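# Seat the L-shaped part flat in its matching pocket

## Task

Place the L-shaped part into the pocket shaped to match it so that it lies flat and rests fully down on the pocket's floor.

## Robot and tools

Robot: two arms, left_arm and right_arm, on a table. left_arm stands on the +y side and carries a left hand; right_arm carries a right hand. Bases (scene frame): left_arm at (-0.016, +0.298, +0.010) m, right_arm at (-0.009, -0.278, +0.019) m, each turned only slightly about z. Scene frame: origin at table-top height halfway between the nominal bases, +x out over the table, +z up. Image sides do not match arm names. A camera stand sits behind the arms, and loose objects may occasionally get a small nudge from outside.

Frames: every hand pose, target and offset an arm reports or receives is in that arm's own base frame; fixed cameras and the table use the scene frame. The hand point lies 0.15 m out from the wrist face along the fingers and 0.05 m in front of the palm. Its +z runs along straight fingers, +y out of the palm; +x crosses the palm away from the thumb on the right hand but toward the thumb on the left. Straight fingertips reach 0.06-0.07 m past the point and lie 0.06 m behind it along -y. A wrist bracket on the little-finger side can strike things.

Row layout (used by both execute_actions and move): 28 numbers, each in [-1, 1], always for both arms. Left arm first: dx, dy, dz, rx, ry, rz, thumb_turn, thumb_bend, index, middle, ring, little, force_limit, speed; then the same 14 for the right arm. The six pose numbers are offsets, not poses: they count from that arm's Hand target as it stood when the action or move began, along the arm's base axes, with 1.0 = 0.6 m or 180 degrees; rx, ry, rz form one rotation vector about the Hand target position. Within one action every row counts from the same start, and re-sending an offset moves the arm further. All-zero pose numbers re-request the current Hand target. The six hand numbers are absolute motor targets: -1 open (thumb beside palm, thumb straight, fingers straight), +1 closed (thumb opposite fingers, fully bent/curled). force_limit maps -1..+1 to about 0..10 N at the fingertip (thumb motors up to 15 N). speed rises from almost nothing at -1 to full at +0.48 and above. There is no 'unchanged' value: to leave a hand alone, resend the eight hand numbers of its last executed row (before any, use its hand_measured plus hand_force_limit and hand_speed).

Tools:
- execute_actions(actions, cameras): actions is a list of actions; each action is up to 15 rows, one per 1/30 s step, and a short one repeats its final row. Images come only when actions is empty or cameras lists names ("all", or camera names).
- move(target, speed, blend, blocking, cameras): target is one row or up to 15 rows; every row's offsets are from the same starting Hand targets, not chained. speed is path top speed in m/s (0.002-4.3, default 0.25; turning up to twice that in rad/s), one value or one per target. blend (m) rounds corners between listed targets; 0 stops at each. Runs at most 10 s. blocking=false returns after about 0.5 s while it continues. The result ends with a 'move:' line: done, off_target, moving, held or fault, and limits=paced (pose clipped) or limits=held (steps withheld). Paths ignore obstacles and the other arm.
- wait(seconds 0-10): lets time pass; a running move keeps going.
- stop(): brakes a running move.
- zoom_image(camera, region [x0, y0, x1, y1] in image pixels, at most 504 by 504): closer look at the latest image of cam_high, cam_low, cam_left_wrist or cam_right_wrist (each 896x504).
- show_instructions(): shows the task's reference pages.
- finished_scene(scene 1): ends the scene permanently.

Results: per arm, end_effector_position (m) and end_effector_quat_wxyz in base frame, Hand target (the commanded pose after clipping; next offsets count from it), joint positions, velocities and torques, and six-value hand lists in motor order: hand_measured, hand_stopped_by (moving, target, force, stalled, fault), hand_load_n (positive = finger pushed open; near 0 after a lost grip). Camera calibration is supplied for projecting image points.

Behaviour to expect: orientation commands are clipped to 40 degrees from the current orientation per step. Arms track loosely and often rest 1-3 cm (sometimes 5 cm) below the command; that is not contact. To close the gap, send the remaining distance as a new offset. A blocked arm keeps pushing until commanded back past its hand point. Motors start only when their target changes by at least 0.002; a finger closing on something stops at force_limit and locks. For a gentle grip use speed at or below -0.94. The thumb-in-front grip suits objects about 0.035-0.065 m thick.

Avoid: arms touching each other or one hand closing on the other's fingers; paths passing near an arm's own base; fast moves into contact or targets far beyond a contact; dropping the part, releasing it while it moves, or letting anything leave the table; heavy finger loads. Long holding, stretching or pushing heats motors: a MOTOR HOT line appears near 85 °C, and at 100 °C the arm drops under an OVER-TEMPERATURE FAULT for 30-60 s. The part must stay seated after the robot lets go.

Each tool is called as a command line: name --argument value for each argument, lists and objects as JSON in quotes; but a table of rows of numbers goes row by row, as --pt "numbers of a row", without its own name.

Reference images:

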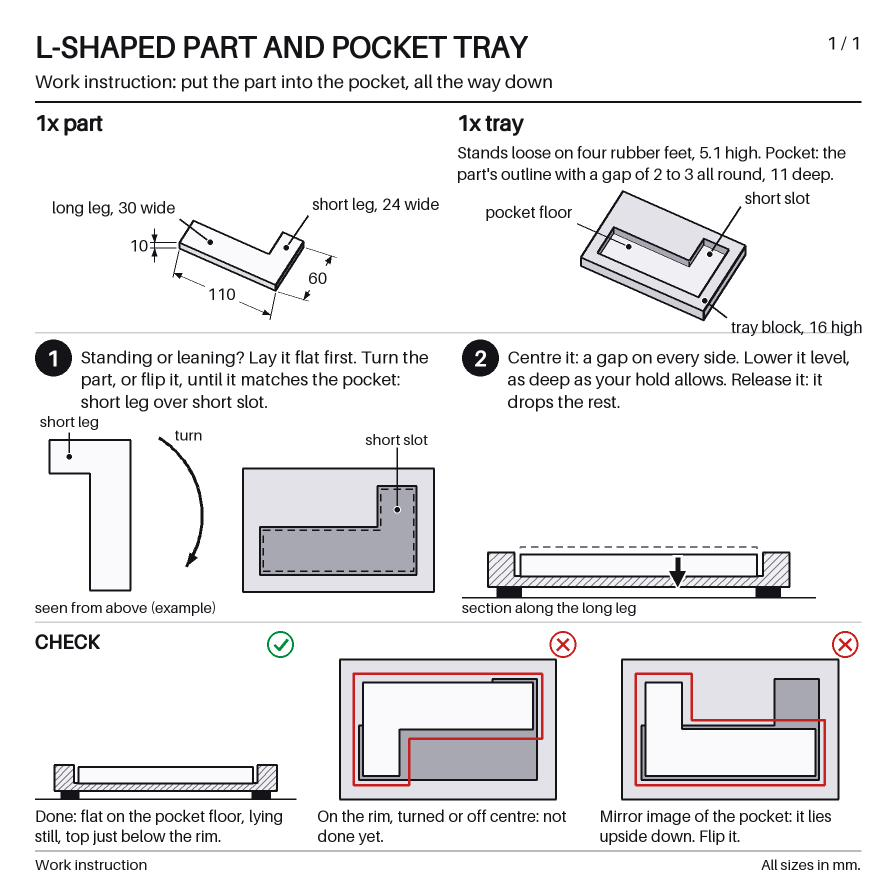

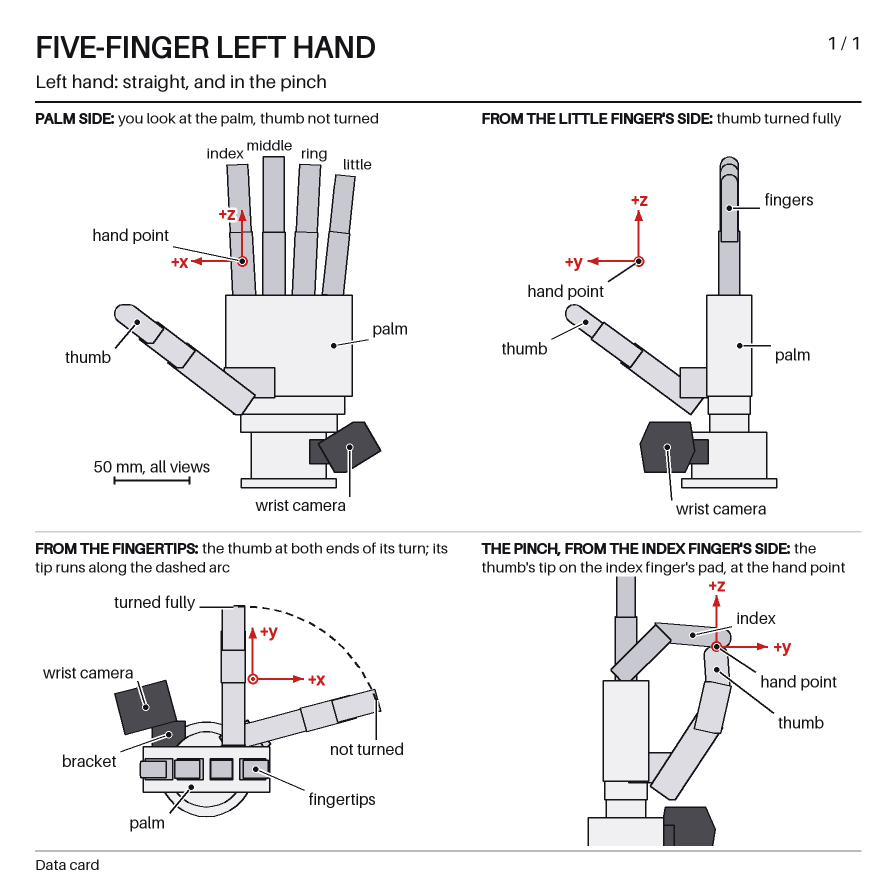

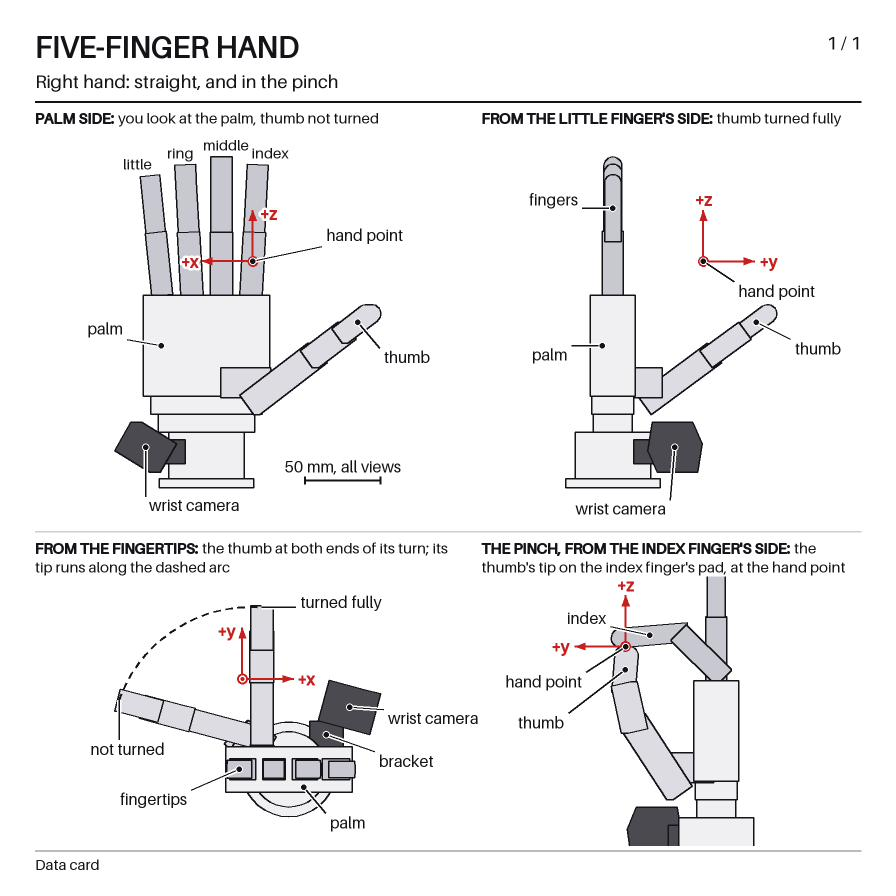

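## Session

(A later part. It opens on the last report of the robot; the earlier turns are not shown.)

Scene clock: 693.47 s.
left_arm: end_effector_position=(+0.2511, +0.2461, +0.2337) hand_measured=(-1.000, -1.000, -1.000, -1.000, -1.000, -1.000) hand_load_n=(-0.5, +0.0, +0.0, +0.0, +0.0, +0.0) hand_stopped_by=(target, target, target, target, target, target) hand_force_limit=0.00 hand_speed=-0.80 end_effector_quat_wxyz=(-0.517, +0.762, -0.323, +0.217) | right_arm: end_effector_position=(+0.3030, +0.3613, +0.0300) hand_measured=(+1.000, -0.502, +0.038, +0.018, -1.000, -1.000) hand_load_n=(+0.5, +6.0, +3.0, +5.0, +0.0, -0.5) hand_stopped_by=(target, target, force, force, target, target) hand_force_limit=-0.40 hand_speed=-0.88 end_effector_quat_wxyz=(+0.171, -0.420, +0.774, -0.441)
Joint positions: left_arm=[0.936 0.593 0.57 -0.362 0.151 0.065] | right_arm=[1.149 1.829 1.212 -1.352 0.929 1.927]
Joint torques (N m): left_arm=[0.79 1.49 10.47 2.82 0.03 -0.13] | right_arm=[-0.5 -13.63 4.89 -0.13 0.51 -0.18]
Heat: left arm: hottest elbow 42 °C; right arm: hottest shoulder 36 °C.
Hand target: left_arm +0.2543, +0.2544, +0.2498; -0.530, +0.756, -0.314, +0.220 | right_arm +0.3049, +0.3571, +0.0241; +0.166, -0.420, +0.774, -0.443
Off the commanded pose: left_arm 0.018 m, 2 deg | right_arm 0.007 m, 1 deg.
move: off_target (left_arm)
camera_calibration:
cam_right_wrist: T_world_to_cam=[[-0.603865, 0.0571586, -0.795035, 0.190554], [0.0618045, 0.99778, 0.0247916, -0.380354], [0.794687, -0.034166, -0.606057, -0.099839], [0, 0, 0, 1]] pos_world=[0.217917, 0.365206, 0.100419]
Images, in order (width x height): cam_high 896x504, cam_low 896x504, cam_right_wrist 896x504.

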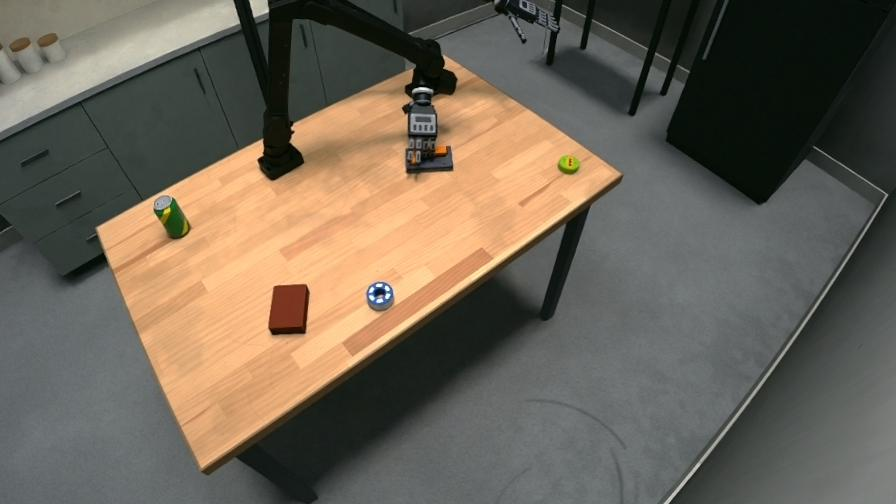

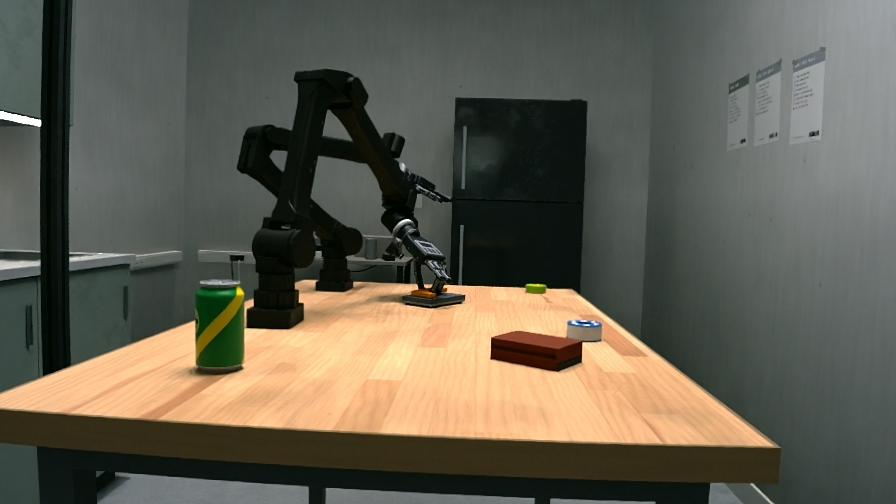

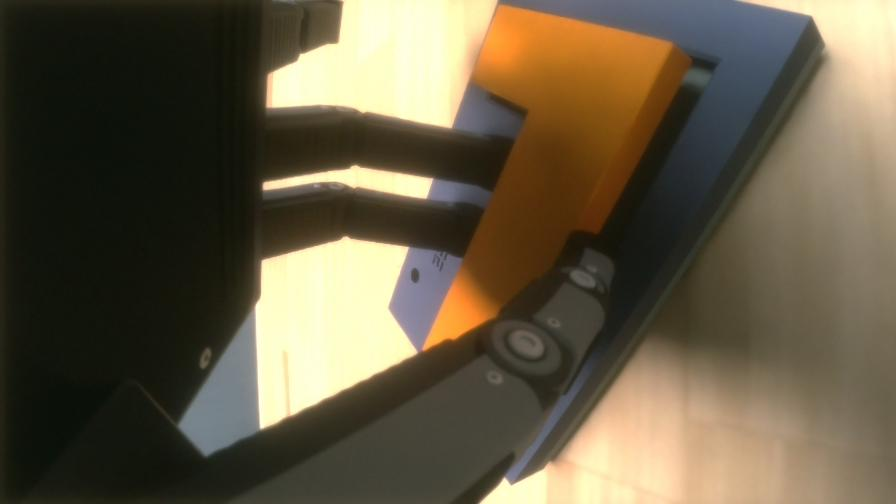

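move --target '[0,0,0,0,0,0,-1,-1,-1,-1,-1,-1,0,-0.8,0,0,0,0,0,0,1,-0.5,-0.4,-0.45,-1,-1,-0.4,0.1]' --speed 0.04 --cameras '["cam_low","cam_right_wrist","cam_high"]'

zoom_image --camera "cam_right_wrist" --region '[440, 0, 896, 456]'

zoom_image --camera "cam_low" --region '[400, 272, 470, 312]'

zoom_image --camera "cam_high" --region '[402, 140, 457, 175]'

Scene clock: 723.27 s.
left_arm: end_effector_position=(+0.2511, +0.2461, +0.2337) hand_measured=(-1.000, -1.000, -1.000, -1.000, -1.000, -1.000) hand_load_n=(+0.0, +0.0, +0.0, +0.0, -0.5, +0.0) hand_stopped_by=(target, target, target, target, target, target) hand_force_limit=0.00 hand_speed=-0.80 end_effector_quat_wxyz=(-0.517, +0.762, -0.323, +0.217) | right_arm: end_effector_position=(+0.3030, +0.3613, +0.0300) hand_measured=(+1.000, -0.500, -0.400, -0.450, -1.000, -1.000) hand_load_n=(+0.0, +0.0, +0.0, +0.0, +0.0, +0.0) hand_stopped_by=(target, target, target, target, target, target) hand_force_limit=-0.40 hand_speed=0.10 end_effector_quat_wxyz=(+0.171, -0.420, +0.774, -0.441)
Joint positions: left_arm=[0.936 0.593 0.57 -0.362 0.151 0.065] | right_arm=[1.149 1.829 1.212 -1.352 0.929 1.927]
Joint torques (N m): left_arm=[0.79 1.49 10.48 2.81 0.03 -0.12] | right_arm=[-0.62 -13.74 4.9 -0.17 0.52 -0.18]
Heat: left arm: hottest elbow 42 °C; right arm: hottest shoulder 36 °C.
Hand target: left_arm +0.2543, +0.2544, +0.2498; -0.530, +0.756, -0.314, +0.220 | right_arm +0.3049, +0.3570, +0.0242; +0.166, -0.420, +0.774, -0.443
Off the commanded pose: left_arm 0.018 m, 2 deg | right_arm 0.007 m, 1 deg.
move: off_target (left_arm)
camera_calibration:
cam_right_wrist: T_world_to_cam=[[-0.603865, 0.0571586, -0.795035, 0.190554], [0.0618045, 0.99778, 0.0247916, -0.380354], [0.794687, -0.034166, -0.606057, -0.099839], [0, 0, 0, 1]] pos_world=[0.217917, 0.365206, 0.100419]
Images, in order (width x height): cam_high 896x504, cam_low 896x504, cam_right_wrist 896x504.

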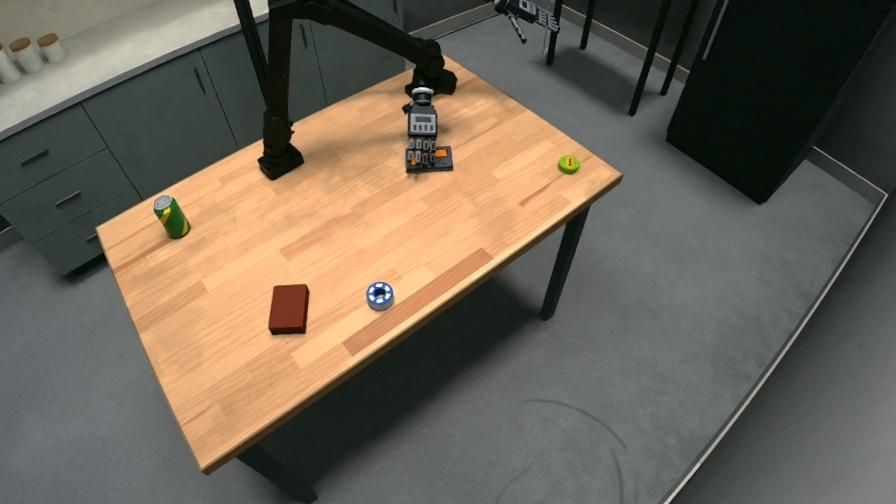

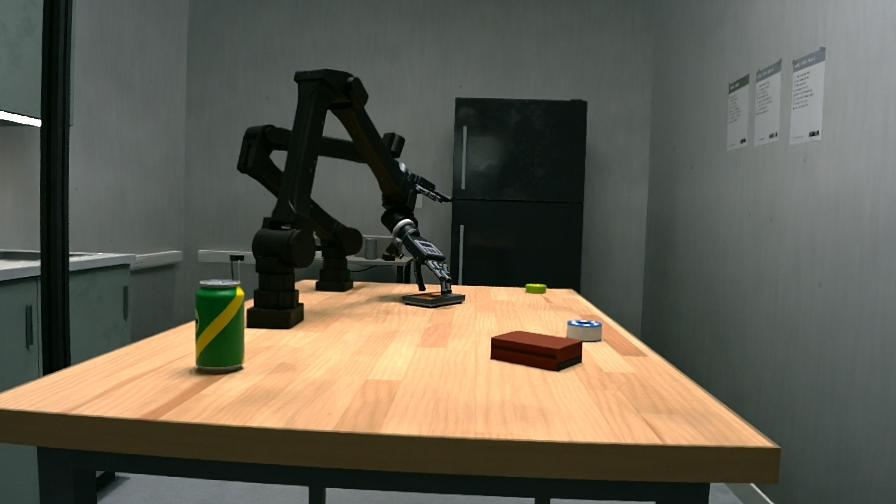

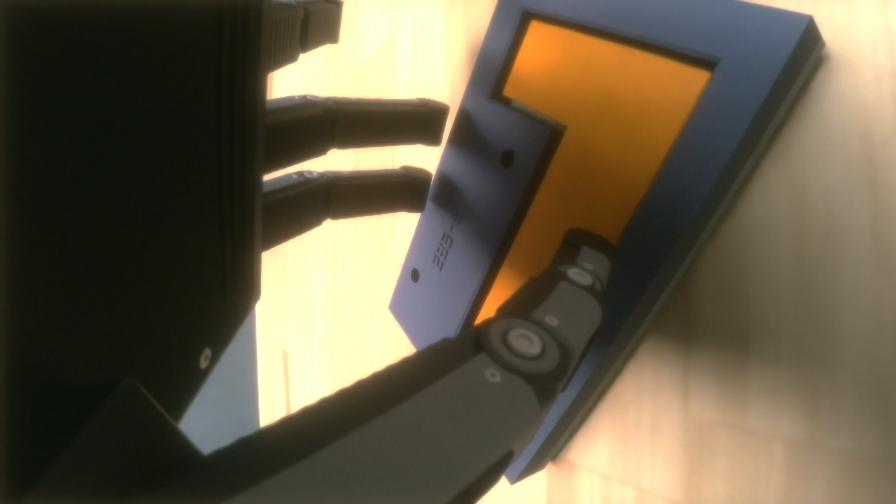

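Scaled by 1.105 from the camera's 896x504 image, which has a finer 1280x720 frame.

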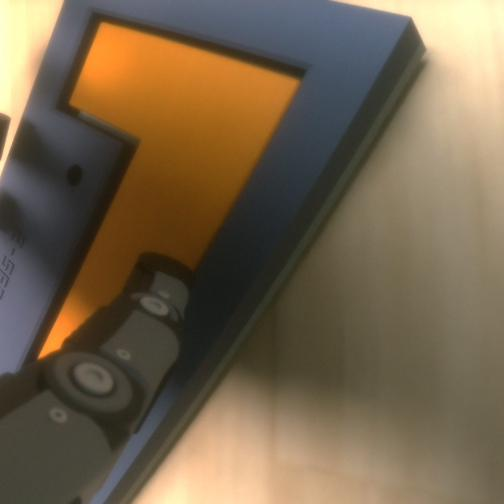

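Scaled by 7.200 from the camera's 896x504 image, which has a finer 1280x720 frame.

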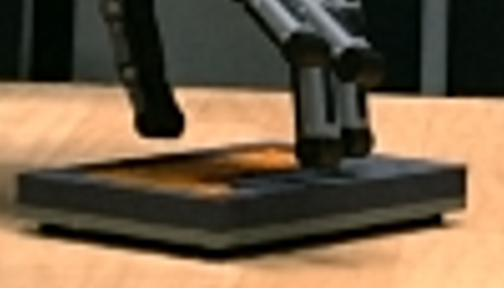

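Scaled by 9.164 from the camera's 896x504 image, which has a finer 1280x720 frame.

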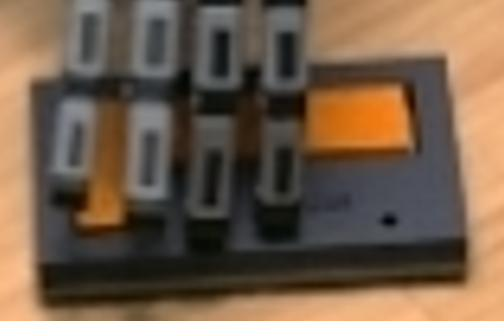

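move --target '[0,0,0,0,0,0,-1,-1,-1,-1,-1,-1,0,-0.8,-0.02,0,0.2,0,0,0,1,-0.5,-0.4,-0.45,-1,-1,-0.4,0.1]' --speed 0.12 --cameras '["cam_low","cam_right_wrist","cam_high"]'

zoom_image --camera "cam_high" --region '[402, 140, 457, 175]'

zoom_image --camera "cam_low" --region '[400, 272, 470, 312]'

Scene clock: 727.47 s.
left_arm: end_effector_position=(+0.2511, +0.2461, +0.2337) hand_measured=(-1.000, -1.000, -1.000, -1.000, -1.000, -1.000) hand_load_n=(+0.0, +0.0, +0.0, +0.0, -0.5, +0.0) hand_stopped_by=(target, target, target, target, target, target) hand_force_limit=0.00 hand_speed=-0.80 end_effector_quat_wxyz=(-0.517, +0.762, -0.323, +0.217) | right_arm: end_effector_position=(+0.2916, +0.3392, +0.1278) hand_measured=(+1.000, -0.500, -0.400, -0.450, -1.000, -1.000) hand_load_n=(+0.0, +0.0, +0.0, +0.0, +0.0, +0.0) hand_stopped_by=(target, target, target, target, target, target) hand_force_limit=-0.40 hand_speed=0.10 end_effector_quat_wxyz=(+0.149, -0.426, +0.768, -0.455)
Joint positions: left_arm=[0.936 0.593 0.57 -0.362 0.151 0.065] | right_arm=[1.15 1.683 1.292 -1.643 0.92 1.942]
Joint torques (N m): left_arm=[0.79 1.49 10.47 2.82 0.03 -0.12] | right_arm=[1.2 -13.16 9.55 -1.43 0.46 -0.02]
Heat: left arm: hottest elbow 42 °C; right arm: hottest shoulder 35 °C.
Hand target: left_arm +0.2543, +0.2544, +0.2498; -0.530, +0.756, -0.314, +0.220 | right_arm +0.2929, +0.3571, +0.1441; +0.166, -0.420, +0.774, -0.443
Off the commanded pose: left_arm 0.018 m, 2 deg | right_arm 0.024 m, 3 deg.
move: off_target (left_arm, right_arm)
camera_calibration:
cam_right_wrist: T_world_to_cam=[[-0.623573, 0.0269254, -0.781302, 0.276914], [0.0722742, 0.997112, -0.0233207, -0.356614], [0.778417, -0.0710101, -0.623718, -0.012757], [0, 0, 0, 1]] pos_world=[0.20838, 0.347222, 0.20008]
Images, in order (width x height): cam_high 896x504, cam_low 896x504, cam_right_wrist 896x504.

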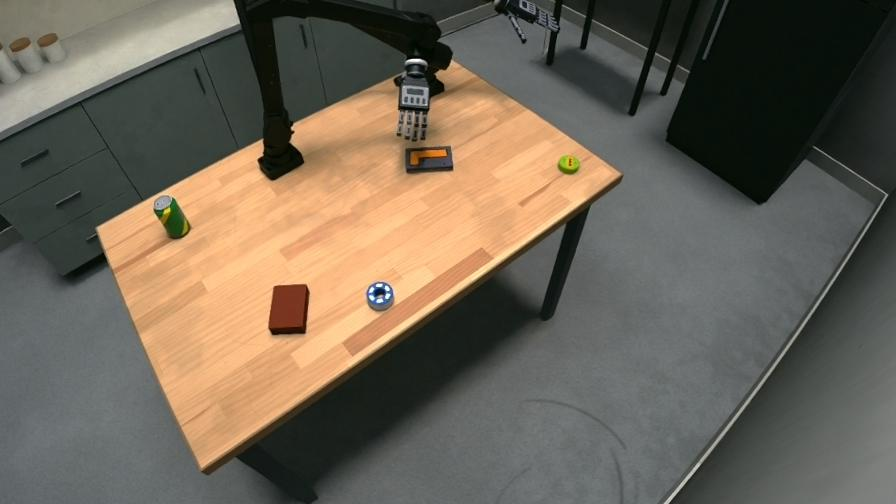

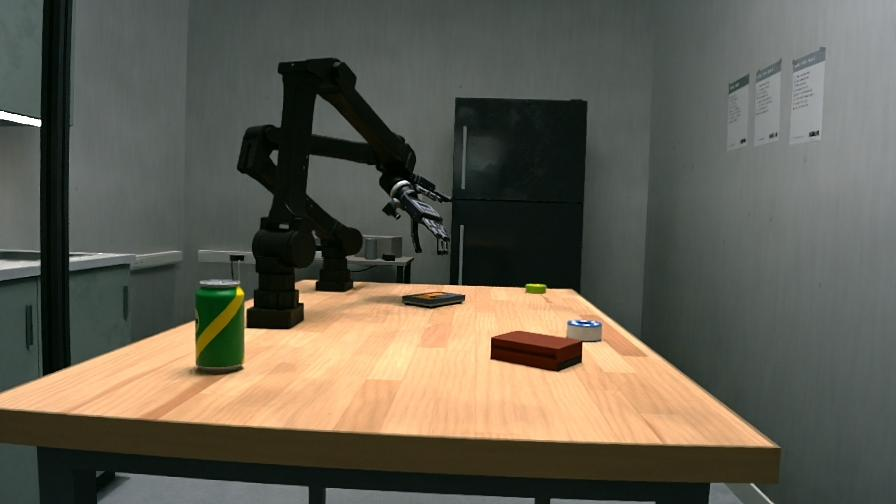

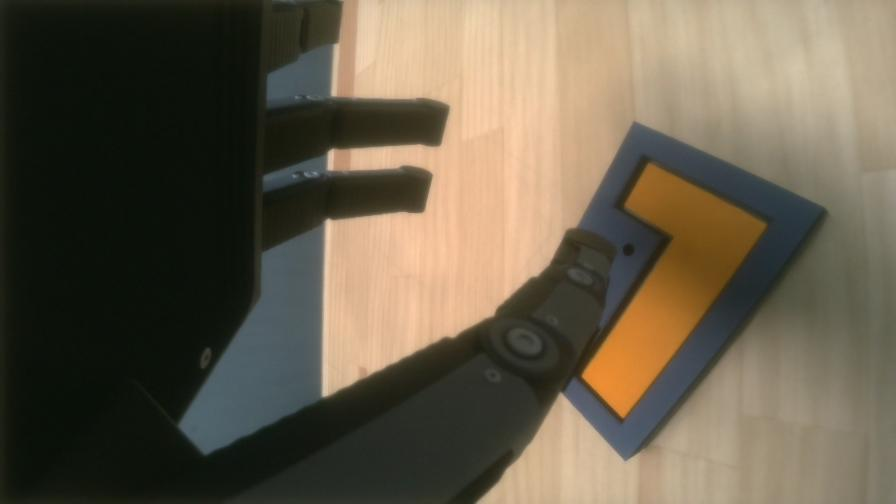

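Scaled by 9.164 from the camera's 896x504 image, which has a finer 1280x720 frame.

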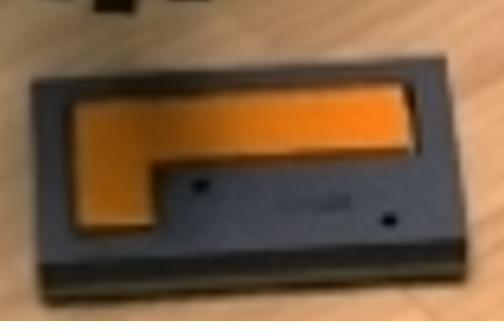

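Scaled by 7.200 from the camera's 896x504 image, which has a finer 1280x720 frame.

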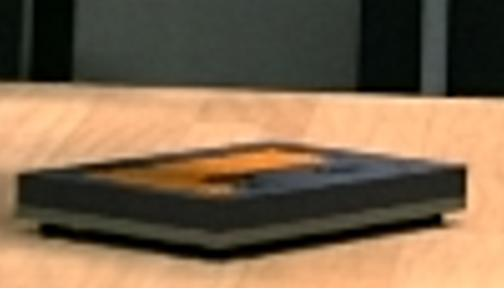

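zoom_image --camera "cam_right_wrist" --region '[560, 110, 840, 470]'

Scaled by 1.400 from the camera's 896x504 image, which has a finer 1280x720 frame.

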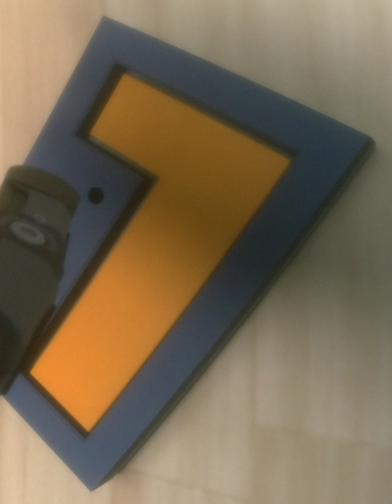

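The part lies flat in its pocket, with the robot clear of it.

finished_scene

The scene is finished: the task was done.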